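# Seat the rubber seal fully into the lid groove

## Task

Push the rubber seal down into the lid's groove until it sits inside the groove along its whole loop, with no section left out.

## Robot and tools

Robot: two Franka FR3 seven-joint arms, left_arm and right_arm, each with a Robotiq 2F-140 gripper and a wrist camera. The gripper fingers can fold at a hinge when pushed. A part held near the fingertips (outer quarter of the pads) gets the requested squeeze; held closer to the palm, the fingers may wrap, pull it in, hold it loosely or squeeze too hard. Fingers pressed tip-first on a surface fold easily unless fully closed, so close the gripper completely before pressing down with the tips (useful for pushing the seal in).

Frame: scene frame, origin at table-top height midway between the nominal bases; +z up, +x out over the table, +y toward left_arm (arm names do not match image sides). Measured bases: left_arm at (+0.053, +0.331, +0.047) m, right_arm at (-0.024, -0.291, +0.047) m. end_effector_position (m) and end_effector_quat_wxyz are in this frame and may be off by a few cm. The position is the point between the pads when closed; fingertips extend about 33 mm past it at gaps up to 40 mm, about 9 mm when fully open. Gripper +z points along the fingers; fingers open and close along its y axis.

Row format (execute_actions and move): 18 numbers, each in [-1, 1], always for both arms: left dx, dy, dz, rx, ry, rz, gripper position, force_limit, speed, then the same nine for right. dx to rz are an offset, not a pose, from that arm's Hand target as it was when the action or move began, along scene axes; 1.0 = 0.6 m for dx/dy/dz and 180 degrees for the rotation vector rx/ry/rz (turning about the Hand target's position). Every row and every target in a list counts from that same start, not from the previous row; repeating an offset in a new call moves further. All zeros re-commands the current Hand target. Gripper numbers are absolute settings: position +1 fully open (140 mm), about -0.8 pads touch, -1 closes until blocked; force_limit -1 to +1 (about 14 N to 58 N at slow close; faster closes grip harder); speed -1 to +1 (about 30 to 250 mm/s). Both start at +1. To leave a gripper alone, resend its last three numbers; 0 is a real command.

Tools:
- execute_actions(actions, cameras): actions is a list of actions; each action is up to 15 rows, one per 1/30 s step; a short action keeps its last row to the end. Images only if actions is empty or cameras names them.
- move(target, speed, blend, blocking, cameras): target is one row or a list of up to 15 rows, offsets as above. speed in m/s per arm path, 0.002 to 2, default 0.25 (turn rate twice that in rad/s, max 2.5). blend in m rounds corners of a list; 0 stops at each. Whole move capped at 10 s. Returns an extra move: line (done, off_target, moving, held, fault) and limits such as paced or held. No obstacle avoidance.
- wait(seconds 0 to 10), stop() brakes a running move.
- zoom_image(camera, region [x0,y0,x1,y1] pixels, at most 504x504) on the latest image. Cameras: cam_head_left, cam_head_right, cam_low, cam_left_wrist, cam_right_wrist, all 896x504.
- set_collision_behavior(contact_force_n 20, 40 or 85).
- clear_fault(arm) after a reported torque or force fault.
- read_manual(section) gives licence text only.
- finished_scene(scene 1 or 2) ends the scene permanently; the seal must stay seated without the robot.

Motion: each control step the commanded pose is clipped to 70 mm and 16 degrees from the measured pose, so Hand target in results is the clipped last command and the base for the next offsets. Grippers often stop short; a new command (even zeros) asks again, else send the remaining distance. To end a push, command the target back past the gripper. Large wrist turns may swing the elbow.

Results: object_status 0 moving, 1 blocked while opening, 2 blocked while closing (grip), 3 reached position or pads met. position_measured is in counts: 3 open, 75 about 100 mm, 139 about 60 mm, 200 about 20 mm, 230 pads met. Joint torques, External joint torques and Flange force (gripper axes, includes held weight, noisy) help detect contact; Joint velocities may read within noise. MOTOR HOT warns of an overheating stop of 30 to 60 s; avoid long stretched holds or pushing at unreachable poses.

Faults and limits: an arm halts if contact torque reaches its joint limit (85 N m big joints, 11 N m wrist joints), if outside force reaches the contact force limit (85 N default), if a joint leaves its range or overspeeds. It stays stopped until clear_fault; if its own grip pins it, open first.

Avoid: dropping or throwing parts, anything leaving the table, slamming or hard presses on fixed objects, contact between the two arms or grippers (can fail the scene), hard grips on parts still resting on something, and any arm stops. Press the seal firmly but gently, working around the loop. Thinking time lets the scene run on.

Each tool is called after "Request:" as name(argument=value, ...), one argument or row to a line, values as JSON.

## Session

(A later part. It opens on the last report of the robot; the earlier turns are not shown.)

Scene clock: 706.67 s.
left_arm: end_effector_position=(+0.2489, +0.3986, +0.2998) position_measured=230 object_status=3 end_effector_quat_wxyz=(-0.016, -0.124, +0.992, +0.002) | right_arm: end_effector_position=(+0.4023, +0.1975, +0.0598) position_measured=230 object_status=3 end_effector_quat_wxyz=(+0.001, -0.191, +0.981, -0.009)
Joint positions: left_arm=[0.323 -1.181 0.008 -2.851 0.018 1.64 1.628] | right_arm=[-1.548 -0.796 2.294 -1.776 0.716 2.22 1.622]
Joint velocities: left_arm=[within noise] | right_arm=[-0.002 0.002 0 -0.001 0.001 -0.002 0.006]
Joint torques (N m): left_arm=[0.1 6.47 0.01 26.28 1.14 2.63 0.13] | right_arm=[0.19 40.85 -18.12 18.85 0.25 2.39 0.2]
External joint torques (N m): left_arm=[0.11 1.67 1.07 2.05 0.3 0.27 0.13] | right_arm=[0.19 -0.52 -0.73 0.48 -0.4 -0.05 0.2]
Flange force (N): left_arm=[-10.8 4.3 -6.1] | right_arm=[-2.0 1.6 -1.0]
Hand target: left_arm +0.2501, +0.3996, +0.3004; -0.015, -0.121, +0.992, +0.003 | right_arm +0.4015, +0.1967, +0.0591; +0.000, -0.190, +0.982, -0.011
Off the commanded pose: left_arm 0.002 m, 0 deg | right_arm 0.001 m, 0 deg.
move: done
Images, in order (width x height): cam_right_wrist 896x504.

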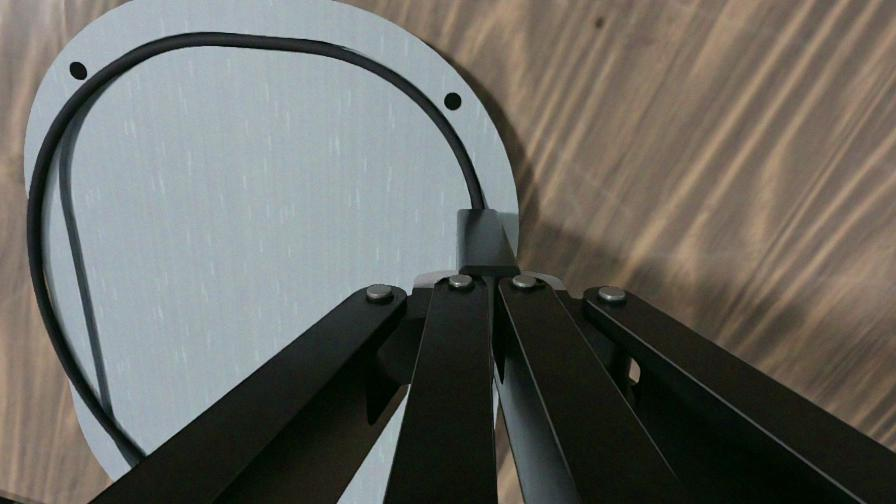

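Request:
move(
  target=[
    [0,0,0,0,0,0,-1,-1,-1,0,0,-0.012,0,0,0,-1,-1,-1],
    [0,0,0,0,0,0,-1,-1,-1,-0.0167,-0.019,-0.045,0,0,0,-1,-1,-1],
  ],
  speed=[0.04,0.02],
  cameras=["cam_right_wrist"],
)

Request:
move(
  target=[
    [0,0,0,0,0,0,-1,-1,-1,0.0167,0.019,0.03,0,0,0,-1,-1,-1],
    [0,0,0,0,0,0,-1,-1,-1,0.089,0.059,0.09,0,0,0,-1,-1,-1],
  ],
  speed=[0.03,0.08],
  cameras=["cam_right_wrist"],
)

Request:
zoom_image(
  camera="cam_right_wrist",
  region=[350, 0, 650, 300],
)

Scene clock: 715.50 s.
left_arm: end_effector_position=(+0.2489, +0.3986, +0.2998) position_measured=230 object_status=3 end_effector_quat_wxyz=(-0.016, -0.124, +0.992, +0.002) | right_arm: end_effector_position=(+0.4028, +0.1931, +0.0522) position_measured=230 object_status=3 end_effector_quat_wxyz=(+0.012, -0.187, +0.982, +0.001)
Joint positions: left_arm=[0.323 -1.181 0.008 -2.851 0.018 1.64 1.628] | right_arm=[-1.552 -0.774 2.316 -1.827 0.728 2.288 1.611]
Joint torques (N m): left_arm=[0.08 6.43 -0.04 26.35 1.15 2.61 0.11] | right_arm=[0.3 27.4 -5.98 11.18 1.75 2.33 -0.1]
External joint torques (N m): left_arm=[0.07 1.66 1 2.14 0.31 0.25 0.11] | right_arm=[0.34 -13.27 10.81 -7.06 1.12 -0.17 -0.1]
Flange force (N): left_arm=[-10.8 4.1 -6.4] | right_arm=[-5.4 3.8 36.6]
Hand target: left_arm +0.2501, +0.3996, +0.3004; -0.015, -0.121, +0.992, +0.003 | right_arm +0.3915, +0.1853, +0.0321; +0.000, -0.190, +0.982, -0.011
Off the commanded pose: left_arm 0.002 m, 0 deg | right_arm 0.024 m, 2 deg.
move: off_target (right_arm)
Images, in order (width x height): cam_right_wrist 896x504.

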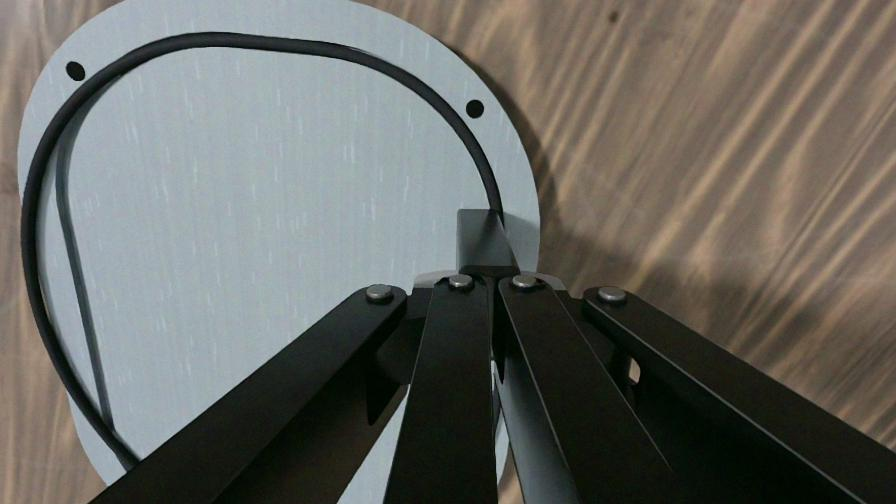

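Scene clock: 718.00 s.
left_arm: end_effector_position=(+0.2489, +0.3986, +0.2998) position_measured=230 object_status=3 end_effector_quat_wxyz=(-0.016, -0.124, +0.992, +0.002) | right_arm: end_effector_position=(+0.4449, +0.2225, +0.0873) position_measured=230 object_status=3 end_effector_quat_wxyz=(+0.002, -0.192, +0.981, -0.009)
Joint positions: left_arm=[0.323 -1.181 0.008 -2.851 0.018 1.64 1.628] | right_arm=[-1.668 -0.86 2.316 -1.552 0.68 2.095 1.656]
Joint velocities: left_arm=[within noise] | right_arm=[0 0.001 -0.001 0.001 0 -0.004 0.003]
Joint torques (N m): left_arm=[0.01 6.43 0.01 26.34 1.17 2.62 0.14] | right_arm=[-0.22 44.96 -17.95 19.77 0.43 2.34 0.22]
External joint torques (N m): left_arm=[0 1.65 1.01 2.19 0.33 0.27 0.13] | right_arm=[-0.28 -0.89 -0.61 0.48 -0.27 -0.1 0.22]
Flange force (N): left_arm=[-10.9 4.1 -6.5] | right_arm=[-4.8 2.2 0.2]
Hand target: left_arm +0.2501, +0.3996, +0.3004; -0.015, -0.121, +0.992, +0.003 | right_arm +0.4449, +0.2207, +0.0861; +0.000, -0.190, +0.982, -0.011
Off the commanded pose: left_arm 0.002 m, 0 deg | right_arm 0.002 m, 0 deg.
move: done
Images, in order (width x height): cam_right_wrist 896x504.

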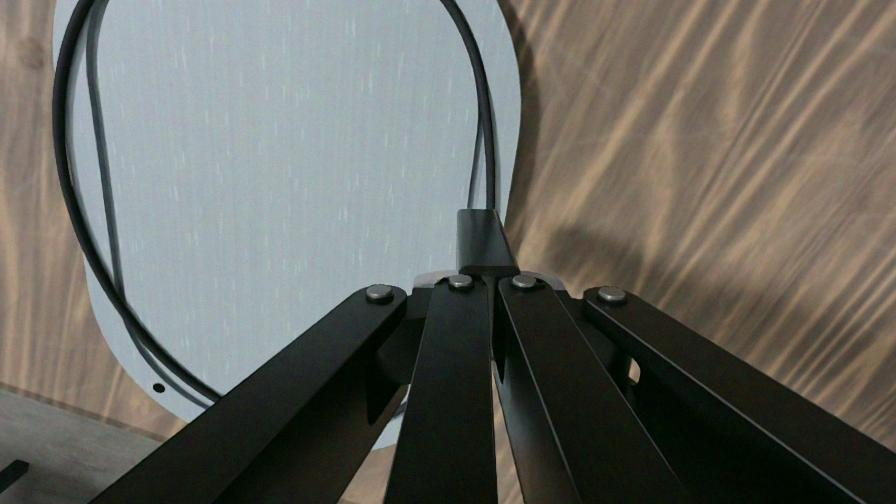

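Scaled by 1.680 from the camera's 896x504 image, which has a finer 1280x720 frame.

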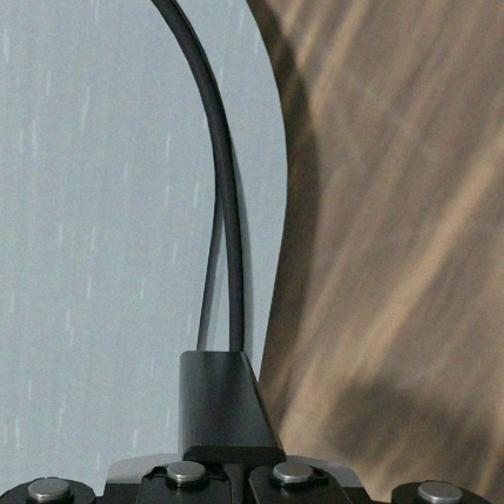

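Request:
move(
  target=[
    [0,0,0,0,0,0,-1,-1,-1,-0.065,0,-0.045,0,0,0,-1,-1,-1],
  ],
  speed=[0.06],
  cameras=["cam_right_wrist"],
)

Request:
zoom_image(
  camera="cam_right_wrist",
  region=[380, 100, 580, 300],
)

Scene clock: 736.77 s.
left_arm: end_effector_position=(+0.2489, +0.3986, +0.2998) position_measured=230 object_status=3 end_effector_quat_wxyz=(-0.016, -0.124, +0.992, +0.002) | right_arm: end_effector_position=(+0.4053, +0.2188, +0.0573) position_measured=230 object_status=3 end_effector_quat_wxyz=(-0.001, -0.193, +0.981, -0.014)
Joint positions: left_arm=[0.323 -1.181 0.008 -2.851 0.018 1.64 1.628] | right_arm=[-1.58 -0.847 2.315 -1.677 0.708 2.173 1.661]
Joint velocities: left_arm=[within noise] | right_arm=[0 0.001 -0.001 0.001 0.002 0.003 0.001]
Joint torques (N m): left_arm=[0.04 6.4 0.05 26.35 1.16 2.62 0.15] | right_arm=[0.18 44.06 -18.36 18.21 1.16 2.65 0.22]
External joint torques (N m): left_arm=[0.03 1.66 1.09 2.1 0.31 0.26 0.15] | right_arm=[-0.17 0.32 -0.99 -0.32 0.5 0.25 0.23]
Flange force (N): left_arm=[-10.8 4.3 -6.3] | right_arm=[2.6 -1.4 -0.7]
Hand target: left_arm +0.2501, +0.3996, +0.3004; -0.015, -0.121, +0.992, +0.003 | right_arm +0.4059, +0.2207, +0.0591; +0.000, -0.190, +0.982, -0.011
Off the commanded pose: left_arm 0.002 m, 0 deg | right_arm 0.003 m, 0 deg.
move: done
Images, in order (width x height): cam_right_wrist 896x504.

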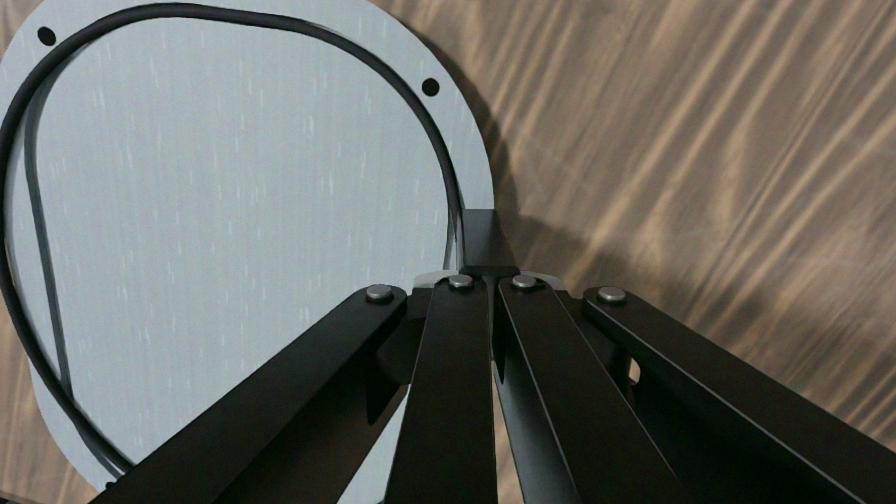

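Scaled by 2.520 from the camera's 896x504 image, which has a finer 1280x720 frame.

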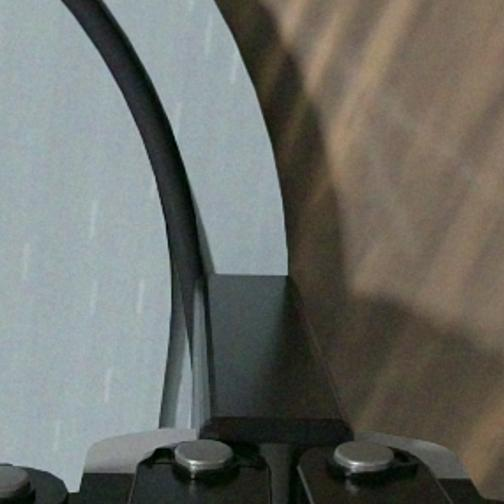

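Request:
move(
  target=[
    [0,0,0,0,0,0,-1,-1,-1,0.0025,-0.0062,-0.012,0,0,0,-1,-1,-1],
    [0,0,0,0,0,0,-1,-1,-1,-0.013,-0.0225,-0.045,0,0,0,-1,-1,-1],
  ],
  speed=[0.04,0.02],
  cameras=["cam_right_wrist"],
)

Request:
zoom_image(
  camera="cam_right_wrist",
  region=[380, 100, 580, 300],
)

Scene clock: 744.60 s.
left_arm: end_effector_position=(+0.2489, +0.3986, +0.2998) position_measured=230 object_status=3 end_effector_quat_wxyz=(-0.016, -0.124, +0.992, +0.002) | right_arm: end_effector_position=(+0.4027, +0.2232, +0.0527) position_measured=230 object_status=3 end_effector_quat_wxyz=(+0.011, -0.191, +0.981, +0.005)
Joint positions: left_arm=[0.323 -1.181 0.008 -2.851 0.018 1.64 1.628] | right_arm=[-1.572 -0.82 2.336 -1.731 0.731 2.25 1.643]
Joint velocities: left_arm=[within noise] | right_arm=[0.001 0.002 0.001 -0.002 0 0.003 -0.003]
Joint torques (N m): left_arm=[0.08 6.44 0.04 26.3 1.15 2.61 0.08] | right_arm=[-3.34 28.99 -11.52 10.46 0.27 2 -0.21]
External joint torques (N m): left_arm=[0.06 1.67 1.08 2.14 0.31 0.26 0.08] | right_arm=[-3.23 -13.99 5.6 -8.01 -0.38 -0.51 -0.21]
Flange force (N): left_arm=[-10.9 4.2 -6.4] | right_arm=[-8.2 -1.1 29.4]
Hand target: left_arm +0.2501, +0.3996, +0.3004; -0.015, -0.121, +0.992, +0.003 | right_arm +0.3981, +0.2072, +0.0321; +0.000, -0.190, +0.982, -0.011
Off the commanded pose: left_arm 0.002 m, 0 deg | right_arm 0.027 m, 2 deg.
move: off_target (right_arm)
Images, in order (width x height): cam_right_wrist 896x504.

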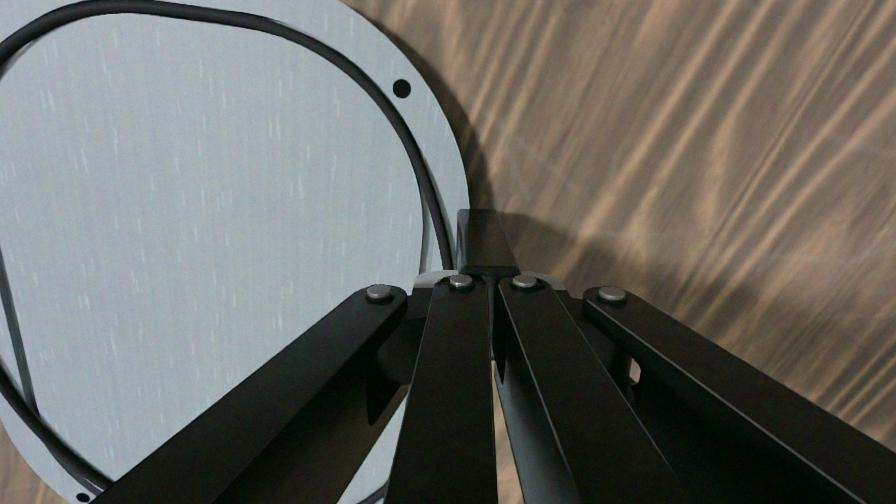

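Scaled by 2.520 from the camera's 896x504 image, which has a finer 1280x720 frame.

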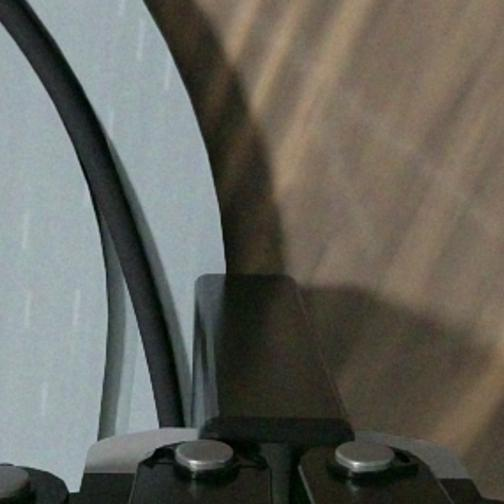

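Request:
move(
  target=[
    [0.05,-0.05,0,0,0,0,-1,-1,-1,0.008,0.027,0.033,0,0,0,-1,-1,-1],
    [0.05,-0.05,0,0,0,0,-1,-1,-1,0.0,0.03,0.1,0,0,0,-1,-1,-1],
    [0.05,-0.05,0,0,0,0,-1,-1,-1,-0.1,-0.4,0.4,0,0,0,-1,-1,-1],
  ],
  speed=[0.03,0.08,0.2],
  cameras=["cam_left_wrist","cam_head_left","cam_head_right"],
)

Request:
zoom_image(
  camera="cam_head_right",
  region=[320, 240, 480, 380],
)

Scene clock: 757.17 s.
left_arm: end_effector_position=(+0.2785, +0.3698, +0.2998) position_measured=230 object_status=3 end_effector_quat_wxyz=(-0.016, -0.118, +0.993, +0.004) | right_arm: end_effector_position=(+0.4022, +0.2275, +0.0774) position_measured=230 object_status=3 end_effector_quat_wxyz=(+0.005, -0.194, +0.981, -0.008)
Joint positions: left_arm=[0.3 -1.089 -0.095 -2.815 -0.073 1.696 1.583] | right_arm=[-1.558 -0.814 2.299 -1.681 0.691 2.165 1.676]
Joint torques (N m): left_arm=[0.75 4.14 1.08 26.44 0.59 2.62 -0.24] | right_arm=[-0.81 42.49 -17.32 18.76 0.71 2.53 0.03]
External joint torques (N m): left_arm=[0.76 1.48 0.18 2.18 -0.25 0.27 -0.25] | right_arm=[-0.77 -0.71 0.12 -0.18 0.04 0.07 0.04]
Flange force (N): left_arm=[-10.7 -0.1 -5.8] | right_arm=[-2.8 0.3 1.9]
Hand target: left_arm +0.2801, +0.3696, +0.3004; -0.015, -0.121, +0.992, +0.003 | right_arm +0.4028, +0.2263, +0.0757; +0.004, -0.194, +0.981, -0.009 (not the last commanded pose)
Off the commanded pose: left_arm 0.002 m, 0 deg | right_arm 0.331 m, 1 deg.
move: held (right_arm; a check stopped the path); path passed 1 of 3 targets; limits=held
pose unreachable (right arm): on one or more control steps of this call, first in action 0 (counted from 0), this arm could not follow its commanded pose, so it was not sent that pose on those steps. It may still have moved: this result reports where it is.
cause: moving toward the commanded pose would bring a part of the arm too close to another arm (a part of this arm just beyond joint 5 (forearm roll) and the left arm's gripper, where that arm would come to rest).
Images, in order (width x height): cam_head_left 896x504, cam_head_right 896x504, cam_left_wrist 896x504.

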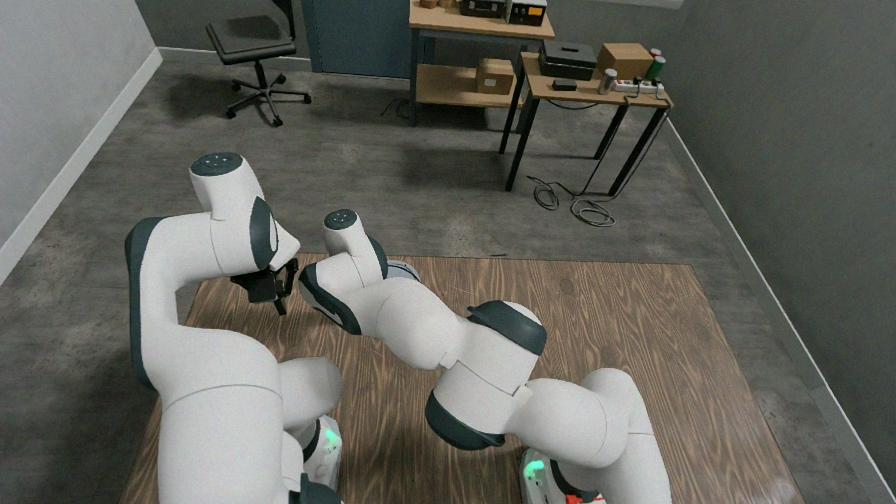

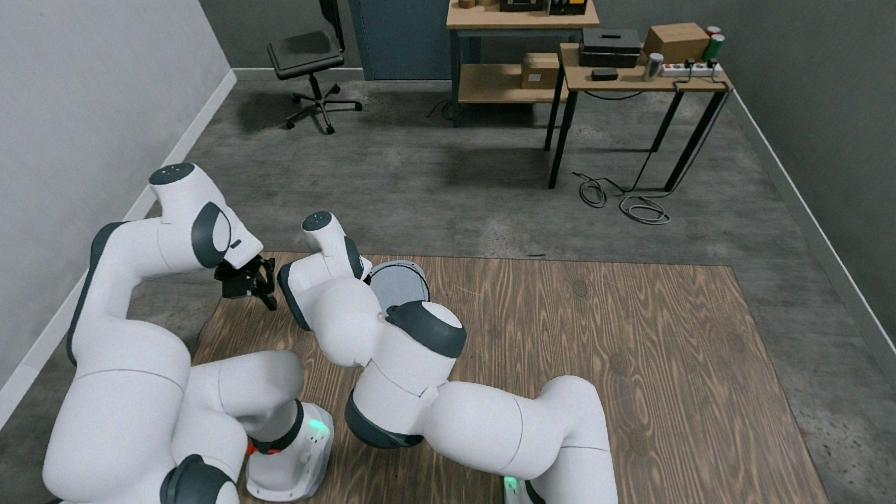

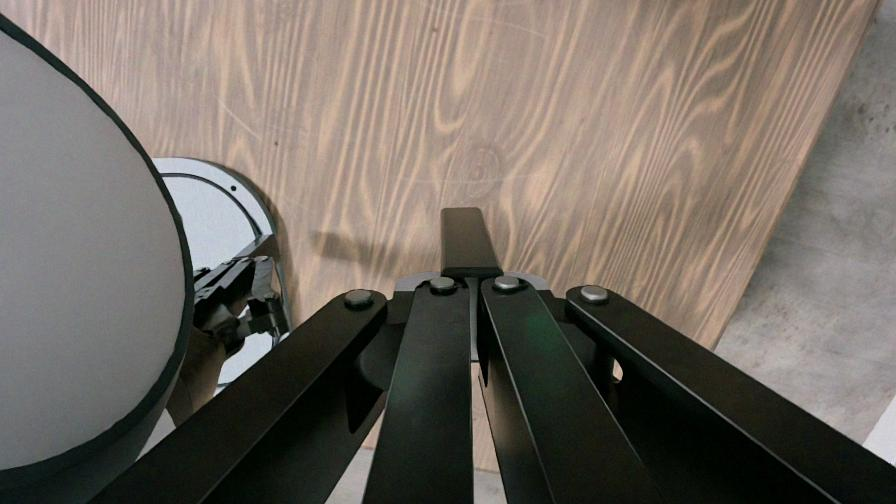

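Scaled by 3.150 from the camera's 896x504 image, which has a finer 1280x720 frame.

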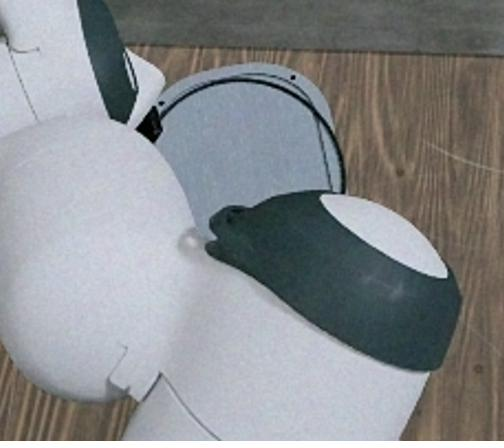

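Request:
move(
  target=[
    [-0.06,0.15,0.1,0,0,0,-1,-1,-1,0,0,0.1,0,0,0,-1,-1,-1],
    [-0.06,0.15,0.1,0,0,0,-1,-1,-1,-0.1,-0.75,0.4,0,0,0,-1,-1,-1],
    [0.17,-0.45,0.0,0,0,0,-1,-1,-1,-0.1,-0.75,0.4,0,0,0,-1,-1,-1],
  ],
  speed=0.2,
  cameras=["cam_left_wrist","cam_head_right"],
)

Request:
zoom_image(
  camera="cam_head_right",
  region=[340, 240, 480, 380],
)

Scene clock: 770.73 s.
left_arm: end_effector_position=(+0.3808, +0.1007, +0.2989) position_measured=230 object_status=3 end_effector_quat_wxyz=(-0.018, -0.118, +0.993, +0.004) | right_arm: end_effector_position=(+0.3443, -0.2232, +0.3170) position_measured=230 object_status=3 end_effector_quat_wxyz=(+0.007, -0.192, +0.981, -0.009)
Joint positions: left_arm=[0.383 -0.68 -0.817 -2.406 -0.501 1.826 1.164] | right_arm=[-0.386 -0.674 0.485 -2.502 0.297 1.891 1.103]
Joint velocities: left_arm=[0.002 0 0 0 0 0 -0.005] | right_arm=[within noise]
Joint torques (N m): left_arm=[0.86 -2.13 13.39 23.75 0.51 2.42 -0.33] | right_arm=[-0.2 -5.33 -8.65 23.48 0.34 2.45 -0.15]
External joint torques (N m): left_arm=[0.84 0.24 0.95 2.14 -0.23 0.06 -0.33] | right_arm=[-0.22 1.25 -0.32 -0.33 -0.38 -0.08 -0.15]
Flange force (N): left_arm=[-4.8 -3.8 -5.2] | right_arm=[-2.9 -2.5 0.7]
Hand target: left_arm +0.3821, +0.0996, +0.3004; -0.015, -0.121, +0.992, +0.003 | right_arm +0.3428, -0.2237, +0.3157; +0.004, -0.194, +0.981, -0.009
Off the commanded pose: left_arm 0.002 m, 1 deg | right_arm 0.002 m, 0 deg.
move: done
Images, in order (width x height): cam_head_right 896x504, cam_left_wrist 896x504.

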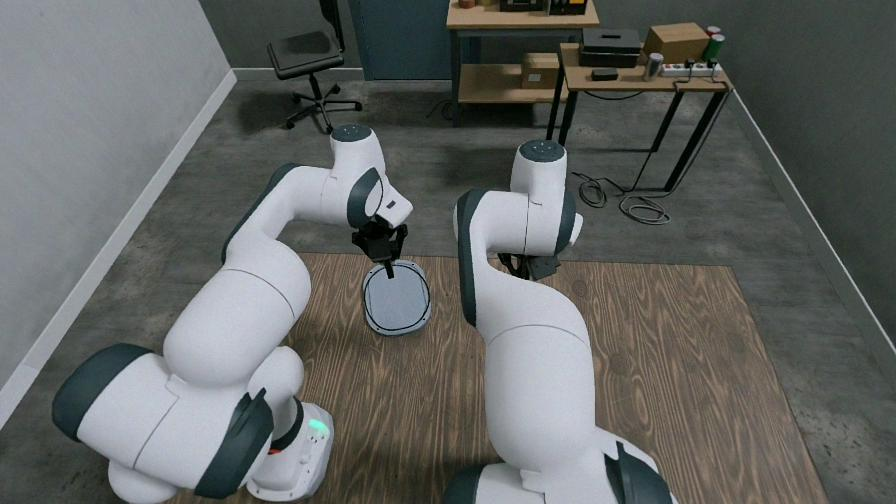

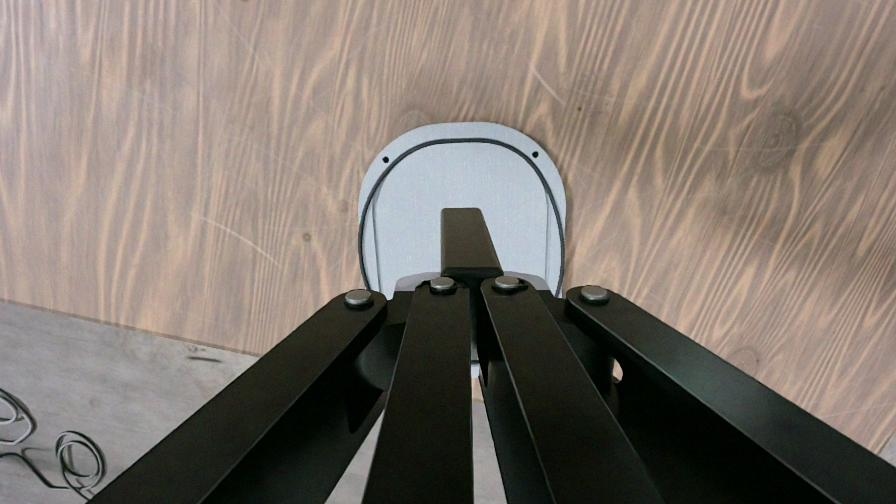

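Scaled by 3.600 from the camera's 896x504 image, which has a finer 1280x720 frame.

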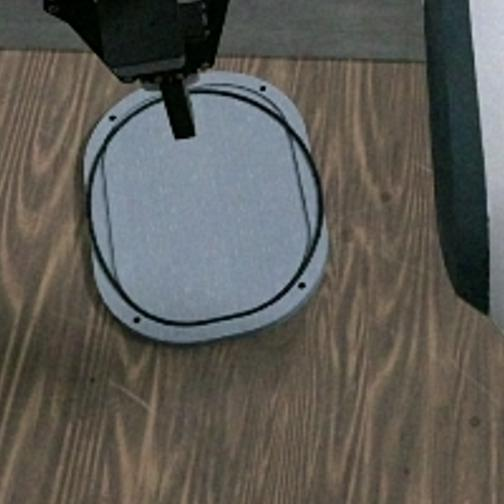

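Request:
move(
  target=[0.043,0.198,-0.375,0,0,0,-0.56,-1,-1,0,0,0,0,0,0,-1,-1,-1],
  cameras=["cam_left_wrist"],
)

Request:
zoom_image(
  camera="cam_left_wrist",
  region=[330, 60, 630, 360],
)

Scene clock: 791.30 s.
left_arm: end_effector_position=(+0.4061, +0.2190, +0.0750) position_measured=200 object_status=3 end_effector_quat_wxyz=(-0.017, -0.119, +0.993, +0.004) | right_arm: end_effector_position=(+0.3443, -0.2232, +0.3170) position_measured=230 object_status=3 end_effector_quat_wxyz=(+0.007, -0.192, +0.981, -0.009)
Joint positions: left_arm=[0.761 -0.219 -1.128 -2.771 -0.412 2.604 1.323] | right_arm=[-0.386 -0.674 0.485 -2.502 0.297 1.891 1.103]
Joint velocities: left_arm=[0.001 0 -0.002 0.001 0 0.002 -0.005] | right_arm=[within noise]
Joint torques (N m): left_arm=[0.93 -6.84 5.26 18.76 0.64 2.66 -0.34] | right_arm=[-0.22 -5.34 -8.66 23.47 0.34 2.45 -0.11]
External joint torques (N m): left_arm=[0.92 0.74 0.93 2.31 0.26 0.31 -0.34] | right_arm=[-0.18 1.27 -0.27 -0.27 -0.37 -0.07 -0.11]
Flange force (N): left_arm=[0.0 0.0 0.0] | right_arm=[-3.1 -2.4 0.6]
Hand target: left_arm +0.4079, +0.2184, +0.0754; -0.015, -0.121, +0.992, +0.003 | right_arm +0.3428, -0.2237, +0.3157; +0.004, -0.194, +0.981, -0.009
Off the commanded pose: left_arm 0.002 m, 0 deg | right_arm 0.002 m, 0 deg.
move: done
Images, in order (width x height): cam_left_wrist 896x504.

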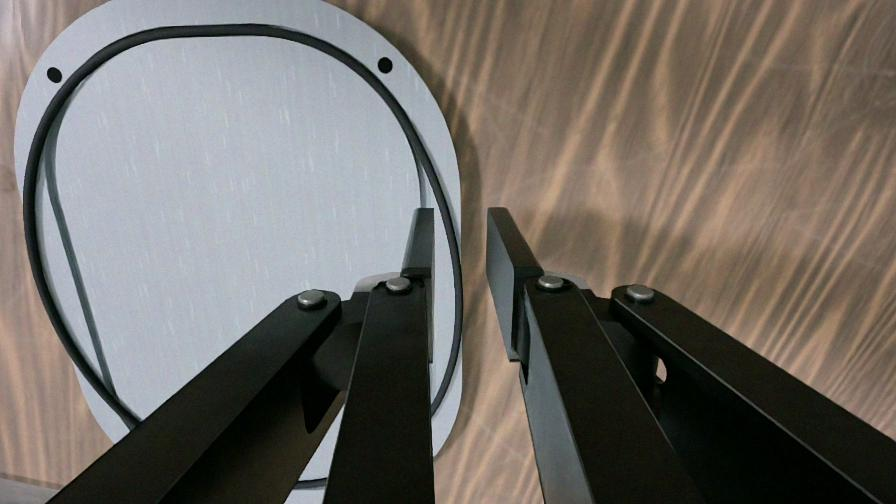

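Scaled by 1.680 from the camera's 896x504 image, which has a finer 1280x720 frame.

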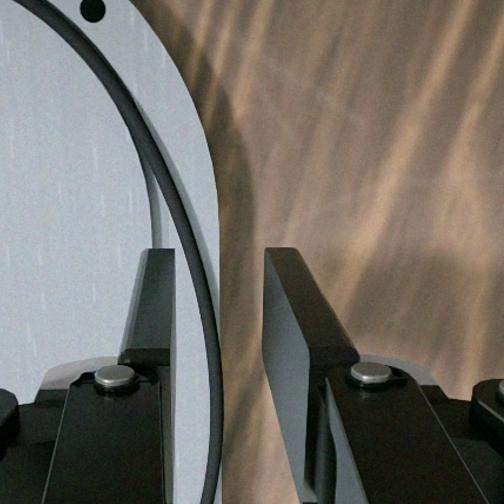

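Request:
move(
  target=[
    [0.001,-0.005,-0.035,0,0,0,-0.56,-1,-1,0,0,0,0,0,0,-1,-1,-1],
    [0.001,-0.005,-0.047,0,0,0,-0.56,-1,-1,0,0,0,0,0,0,-1,-1,-1],
  ],
  speed=[0.05,0.02],
  cameras=["cam_left_wrist","cam_low"],
)

Request:
zoom_image(
  camera="cam_low",
  region=[430, 230, 630, 330],
)

Scene clock: 799.93 s.
left_arm: end_effector_position=(+0.4076, +0.2162, +0.0475) position_measured=200 object_status=3 end_effector_quat_wxyz=(-0.015, -0.119, +0.993, +0.003) | right_arm: end_effector_position=(+0.3443, -0.2232, +0.3170) position_measured=230 object_status=3 end_effector_quat_wxyz=(+0.007, -0.192, +0.981, -0.009)
Joint positions: left_arm=[1.015 -0.038 -1.329 -2.782 -0.114 2.741 1.106] | right_arm=[-0.386 -0.674 0.485 -2.502 0.297 1.891 1.103]
Joint velocities: left_arm=[0 0 0 0.002 0 0 -0.006] | right_arm=[within noise]
Joint torques (N m): left_arm=[0.88 -5.1 1.25 17.34 0.64 2.63 -0.29] | right_arm=[-0.2 -5.33 -8.68 23.48 0.34 2.45 -0.1]
External joint torques (N m): left_arm=[0.91 0.98 0.44 1.78 0.35 0.24 -0.29] | right_arm=[-0.22 1.27 -0.35 -0.28 -0.38 -0.07 -0.1]
Flange force (N): left_arm=[0.0 0.0 0.0] | right_arm=[-3.1 -2.6 0.6]
Hand target: left_arm +0.4085, +0.2154, +0.0472; -0.015, -0.121, +0.992, +0.003 | right_arm +0.3428, -0.2237, +0.3157; +0.004, -0.194, +0.981, -0.009
Off the commanded pose: left_arm 0.001 m, 0 deg | right_arm 0.002 m, 0 deg.
move: done
Images, in order (width x height): cam_low 896x504, cam_left_wrist 896x504.

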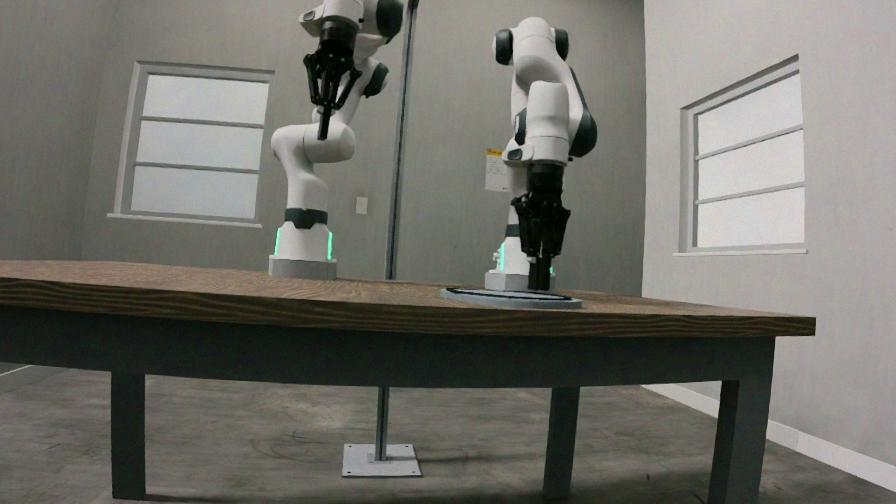

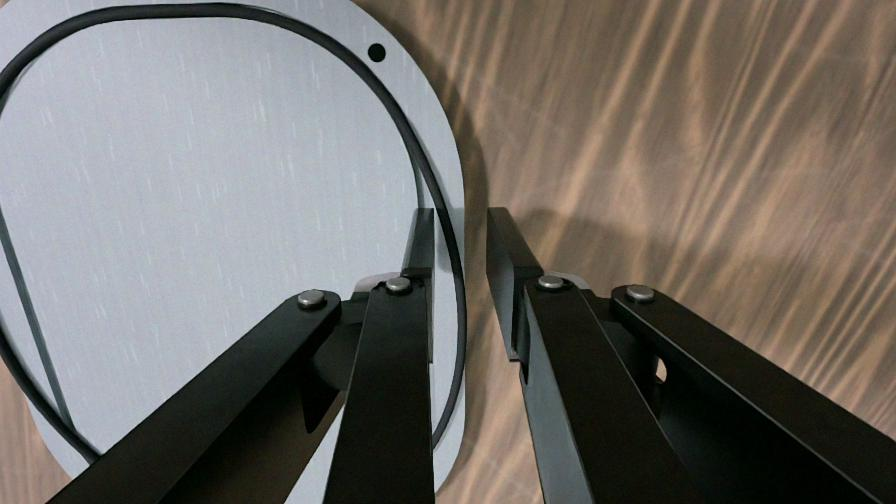

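Scaled by 2.520 from the camera's 896x504 image, which has a finer 1280x720 frame.

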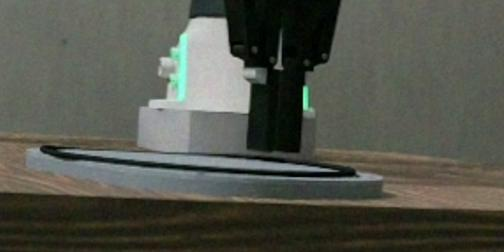

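Request:
move(
  target=[0,0,-0.011,0,0,0,-0.56,-1,-1,0,0,0,0,0,0,-1,-1,-1],
  speed=0.02,
  cameras=["cam_left_wrist","cam_low"],
)

Request:
zoom_image(
  camera="cam_low",
  region=[480, 250, 600, 310],
)

Scene clock: 806.37 s.
left_arm: end_effector_position=(+0.4075, +0.2165, +0.0409) position_measured=200 object_status=3 end_effector_quat_wxyz=(-0.014, -0.119, +0.993, +0.002) | right_arm: end_effector_position=(+0.3443, -0.2232, +0.3170) position_measured=230 object_status=3 end_effector_quat_wxyz=(+0.007, -0.192, +0.981, -0.009)
Joint positions: left_arm=[1.026 0.044 -1.29 -2.785 0.094 2.769 0.961] | right_arm=[-0.386 -0.674 0.485 -2.502 0.297 1.891 1.103]
Joint velocities: left_arm=[0 0.001 -0.001 -0.002 0.001 0 -0.006] | right_arm=[within noise]
Joint torques (N m): left_arm=[0.3 -7.13 0.28 17.1 0.6 2.46 -0.29] | right_arm=[-0.17 -5.29 -8.64 23.48 0.36 2.44 -0.12]
External joint torques (N m): left_arm=[0.23 0.72 1.18 1.88 0.33 0.06 -0.29] | right_arm=[-0.23 1.31 -0.37 -0.22 -0.36 -0.07 -0.12]
Flange force (N): left_arm=[0.0 0.0 0.0] | right_arm=[-3.3 -2.7 0.5]
Hand target: left_arm +0.4085, +0.2154, +0.0406; -0.015, -0.121, +0.992, +0.003 | right_arm +0.3428, -0.2237, +0.3157; +0.004, -0.194, +0.981, -0.009
Off the commanded pose: left_arm 0.002 m, 0 deg | right_arm 0.002 m, 0 deg.
move: done
Images, in order (width x height): cam_low 896x504, cam_left_wrist 896x504.

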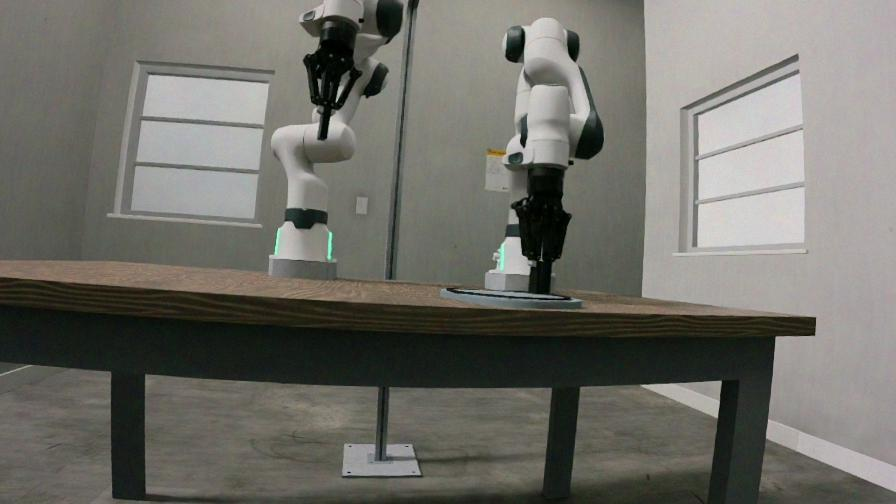

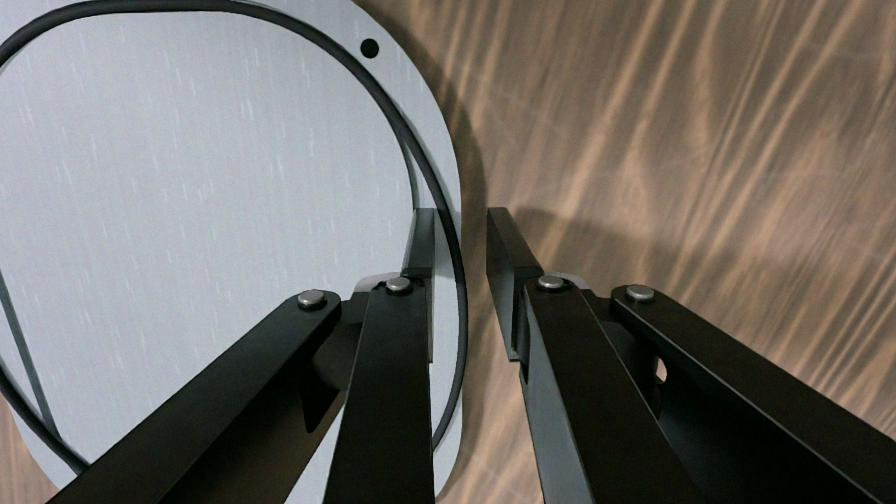

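Scaled by 4.200 from the camera's 896x504 image, which has a finer 1280x720 frame.

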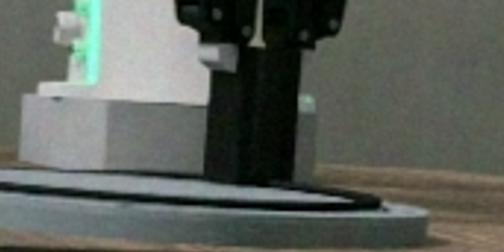

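Request:
execute_actions(
  actions=[
    [[0,0,-0.002,0,0,0,-0.56,-1,-1,0,0,0,0,0,0,-1,-1,-1]],
    [[0,0,-0.002,0,0,0,-0.56,-1,-1,0,0,0,0,0,0,-1,-1,-1]],
    [[0,0,-0.002,0,0,0,-0.56,-1,-1,0,0,0,0,0,0,-1,-1,-1]],
    [[0,0,-0.002,0,0,0,-0.56,-1,-1,0,0,0,0,0,0,-1,-1,-1]],
  ],
  cameras=["cam_left_wrist","cam_low"],
)

Request:
zoom_image(
  camera="cam_low",
  region=[480, 250, 600, 310],
)

Scene clock: 814.33 s.
left_arm: end_effector_position=(+0.4096, +0.2147, +0.0365) position_measured=200 object_status=3 end_effector_quat_wxyz=(-0.013, -0.118, +0.993, +0.003) | right_arm: end_effector_position=(+0.3443, -0.2232, +0.3170) position_measured=230 object_status=3 end_effector_quat_wxyz=(+0.007, -0.192, +0.981, -0.009)
Joint positions: left_arm=[0.916 0.09 -1.157 -2.773 0.219 2.774 0.87] | right_arm=[-0.386 -0.674 0.485 -2.502 0.297 1.891 1.103]
Joint velocities: left_arm=[-0.002 -0.001 0.003 0.001 0 0 -0.006] | right_arm=[within noise]
Joint torques (N m): left_arm=[0.57 -10.75 0.54 15.65 0.63 1.91 -0.27] | right_arm=[-0.2 -5.31 -8.62 23.49 0.35 2.44 -0.14]
External joint torques (N m): left_arm=[0.62 0.57 2.51 0.56 0.36 -0.52 -0.27] | right_arm=[-0.23 1.31 -0.31 -0.28 -0.37 -0.08 -0.14]
External joint torques at the end of the 1st action: left_arm=[0.23 0.89 1.34 1.5 0.38 -0.03 -0.34] | right_arm=[-0.25 1.28 -0.34 -0.22 -0.37 -0.08 -0.14]
External joint torques at the end of the 2nd action: left_arm=[1.02 0.78 2.41 0.72 0.44 -0.44 -0.22] | right_arm=[-0.19 1.25 -0.29 -0.27 -0.38 -0.08 -0.14]
External joint torques at the end of the 3rd action: left_arm=[1.42 0.46 2.79 0.4 0.48 -0.46 -0.23] | right_arm=[-0.14 1.22 -0.23 -0.31 -0.38 -0.08 -0.12]
Flange force (N): left_arm=[0.0 0.0 0.0] | right_arm=[-3.2 -2.6 0.6]
Flange force at the end of the 1st action (N): left_arm=[0.0 0.0 0.0] | right_arm=[-3.2 -2.7 0.5]
Flange force at the end of the 2nd action (N): left_arm=[0.0 0.0 0.0] | right_arm=[-3.0 -2.5 0.6]
Flange force at the end of the 3rd action (N): left_arm=[0.0 0.0 0.0] | right_arm=[-2.9 -2.3 0.7]
Hand target: left_arm +0.4085, +0.2154, +0.0358; -0.015, -0.121, +0.992, +0.003 | right_arm +0.3428, -0.2237, +0.3157; +0.004, -0.194, +0.981, -0.009
Off the commanded pose: left_arm 0.002 m, 0 deg | right_arm 0.002 m, 0 deg.
Images, in order (width x height): cam_low 896x504, cam_left_wrist 896x504.

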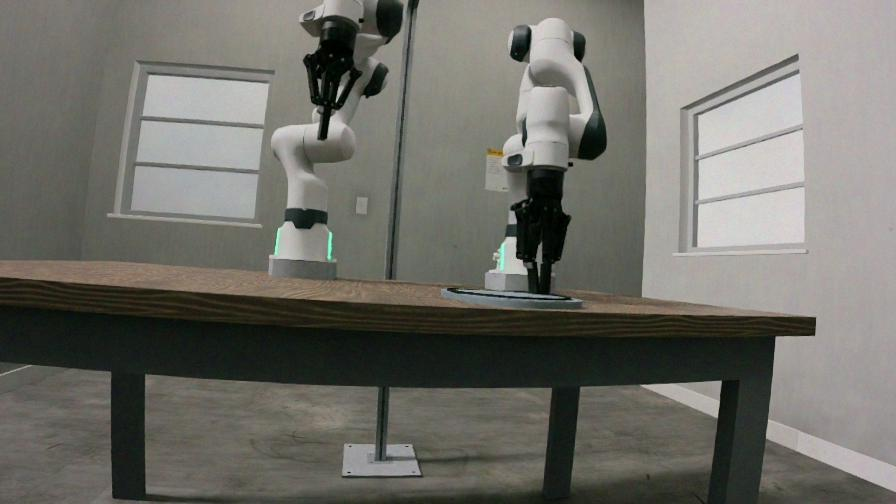

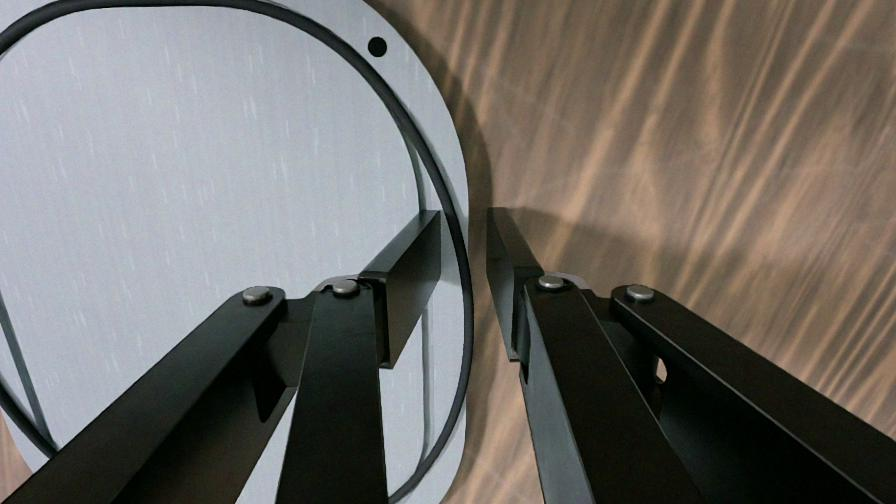

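Scaled by 4.200 from the camera's 896x504 image, which has a finer 1280x720 frame.

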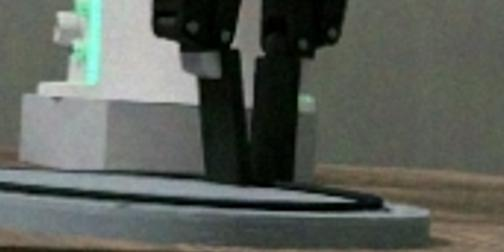

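Request:
move(
  target=[
    [0,0,0.0075,0,0,0,-0.56,-1,-1,0,0,0,0,0,0,-1,-1,-1],
    [0.0003,-0.0015,0.0075,0,0,0,-1,-1,-1,0,0,0,0,0,0,-1,-1,-1],
  ],
  speed=0.02,
  cameras=["cam_left_wrist","cam_low"],
)

Request:
zoom_image(
  camera="cam_left_wrist",
  region=[340, 80, 580, 320],
)

Scene clock: 820.60 s.
left_arm: end_effector_position=(+0.4100, +0.2134, +0.0406) position_measured=225 object_status=2 end_effector_quat_wxyz=(-0.013, -0.123, +0.992, +0.002) | right_arm: end_effector_position=(+0.3443, -0.2232, +0.3170) position_measured=230 object_status=3 end_effector_quat_wxyz=(+0.007, -0.192, +0.981, -0.009)
Joint positions: left_arm=[0.966 0.063 -1.226 -2.774 0.145 2.766 0.911] | right_arm=[-0.386 -0.674 0.485 -2.502 0.297 1.891 1.103]
Joint velocities: left_arm=[0.003 0 -0.004 0.001 -0.001 0.001 0.001] | right_arm=[within noise]
Joint torques (N m): left_arm=[0.66 -9.36 -0.78 17.11 0.25 2.25 0.13] | right_arm=[-0.2 -5.29 -8.65 23.49 0.34 2.45 -0.14]
External joint torques (N m): left_arm=[0.73 0.14 0.67 1.87 -0.04 -0.16 0.13] | right_arm=[-0.19 1.37 -0.29 -0.26 -0.37 -0.07 -0.14]
Flange force (N): left_arm=[0.0 0.0 0.0] | right_arm=[-3.4 -2.6 0.7]
Hand target: left_arm +0.4087, +0.2145, +0.0403; -0.015, -0.121, +0.992, +0.003 | right_arm +0.3428, -0.2237, +0.3157; +0.004, -0.194, +0.981, -0.009
Off the commanded pose: left_arm 0.002 m, 0 deg | right_arm 0.002 m, 0 deg.
move: done
Images, in order (width x height): cam_low 896x504, cam_left_wrist 896x504.

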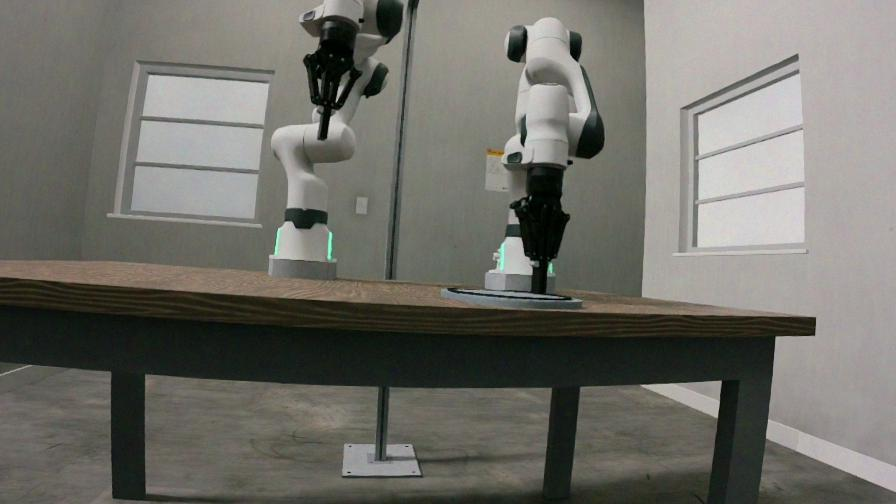

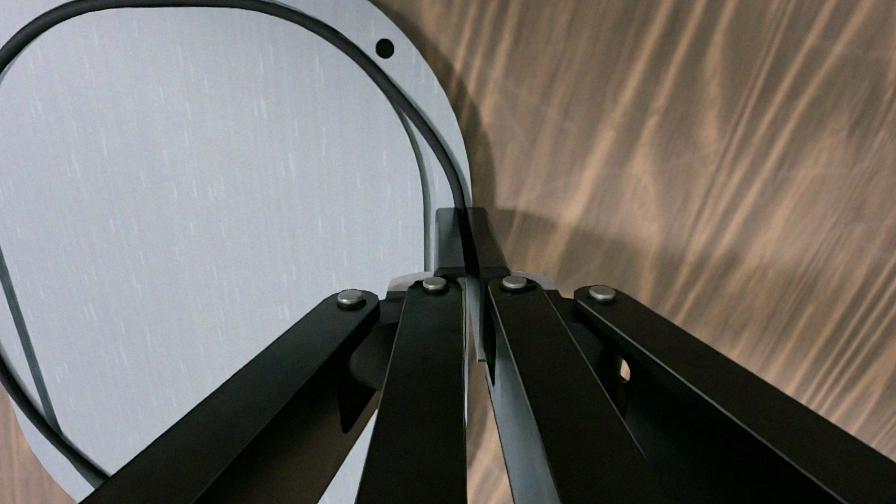

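Scaled by 2.100 from the camera's 896x504 image, which has a finer 1280x720 frame.

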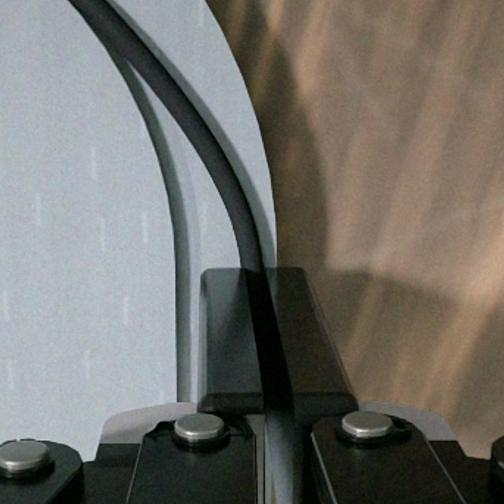

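Request:
move(
  target=[0.005,-0.0205,-0.001,0,0,0,-1,-1,-1,0,0,0,0,0,0,-1,-1,-1],
  speed=0.03,
  cameras=["cam_left_wrist"],
)

Request:
zoom_image(
  camera="cam_left_wrist",
  region=[340, 80, 580, 320],
)

Scene clock: 826.57 s.
left_arm: end_effector_position=(+0.4128, +0.2039, +0.0403) position_measured=225 object_status=2 end_effector_quat_wxyz=(-0.013, -0.120, +0.993, +0.004) | right_arm: end_effector_position=(+0.3443, -0.2232, +0.3170) position_measured=230 object_status=3 end_effector_quat_wxyz=(+0.007, -0.192, +0.981, -0.009)
Joint positions: left_arm=[0.891 0.092 -1.16 -2.753 0.216 2.755 0.843] | right_arm=[-0.386 -0.674 0.485 -2.502 0.297 1.891 1.103]
Joint velocities: left_arm=[-0.001 0.001 0 0 0 0 -0.005] | right_arm=[within noise]
Joint torques (N m): left_arm=[-0.44 -9.48 -1.13 16.95 0.55 2.49 -0.13] | right_arm=[-0.2 -5.36 -8.69 23.47 0.34 2.43 -0.14]
External joint torques (N m): left_arm=[-0.4 1.94 0.9 1.59 0.27 0.08 -0.13] | right_arm=[-0.12 1.23 -0.27 -0.28 -0.37 -0.09 -0.14]
Flange force (N): left_arm=[0.0 0.0 0.0] | right_arm=[-2.9 -2.3 0.6]
Hand target: left_arm +0.4117, +0.2022, +0.0397; -0.015, -0.121, +0.992, +0.003 | right_arm +0.3428, -0.2237, +0.3157; +0.004, -0.194, +0.981, -0.009
Off the commanded pose: left_arm 0.002 m, 0 deg | right_arm 0.002 m, 0 deg.
move: done
Images, in order (width x height): cam_left_wrist 896x504.

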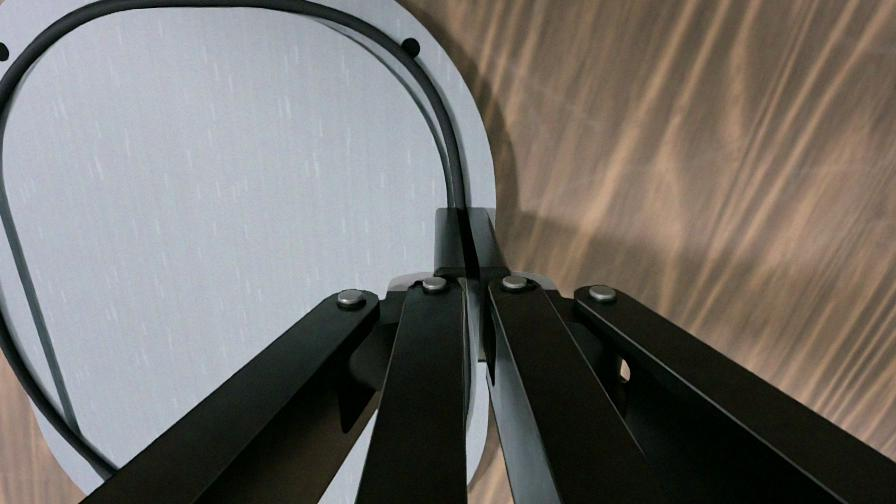

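Scaled by 2.100 from the camera's 896x504 image, which has a finer 1280x720 frame.

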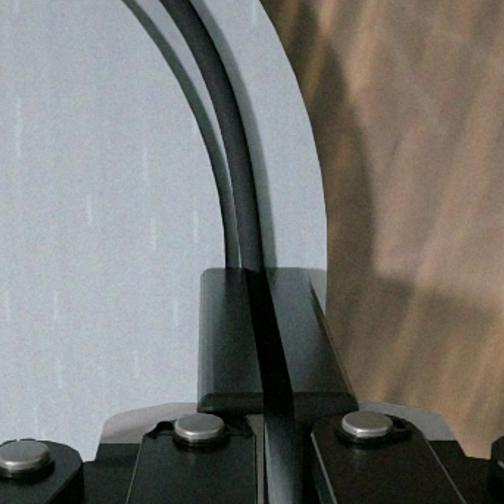

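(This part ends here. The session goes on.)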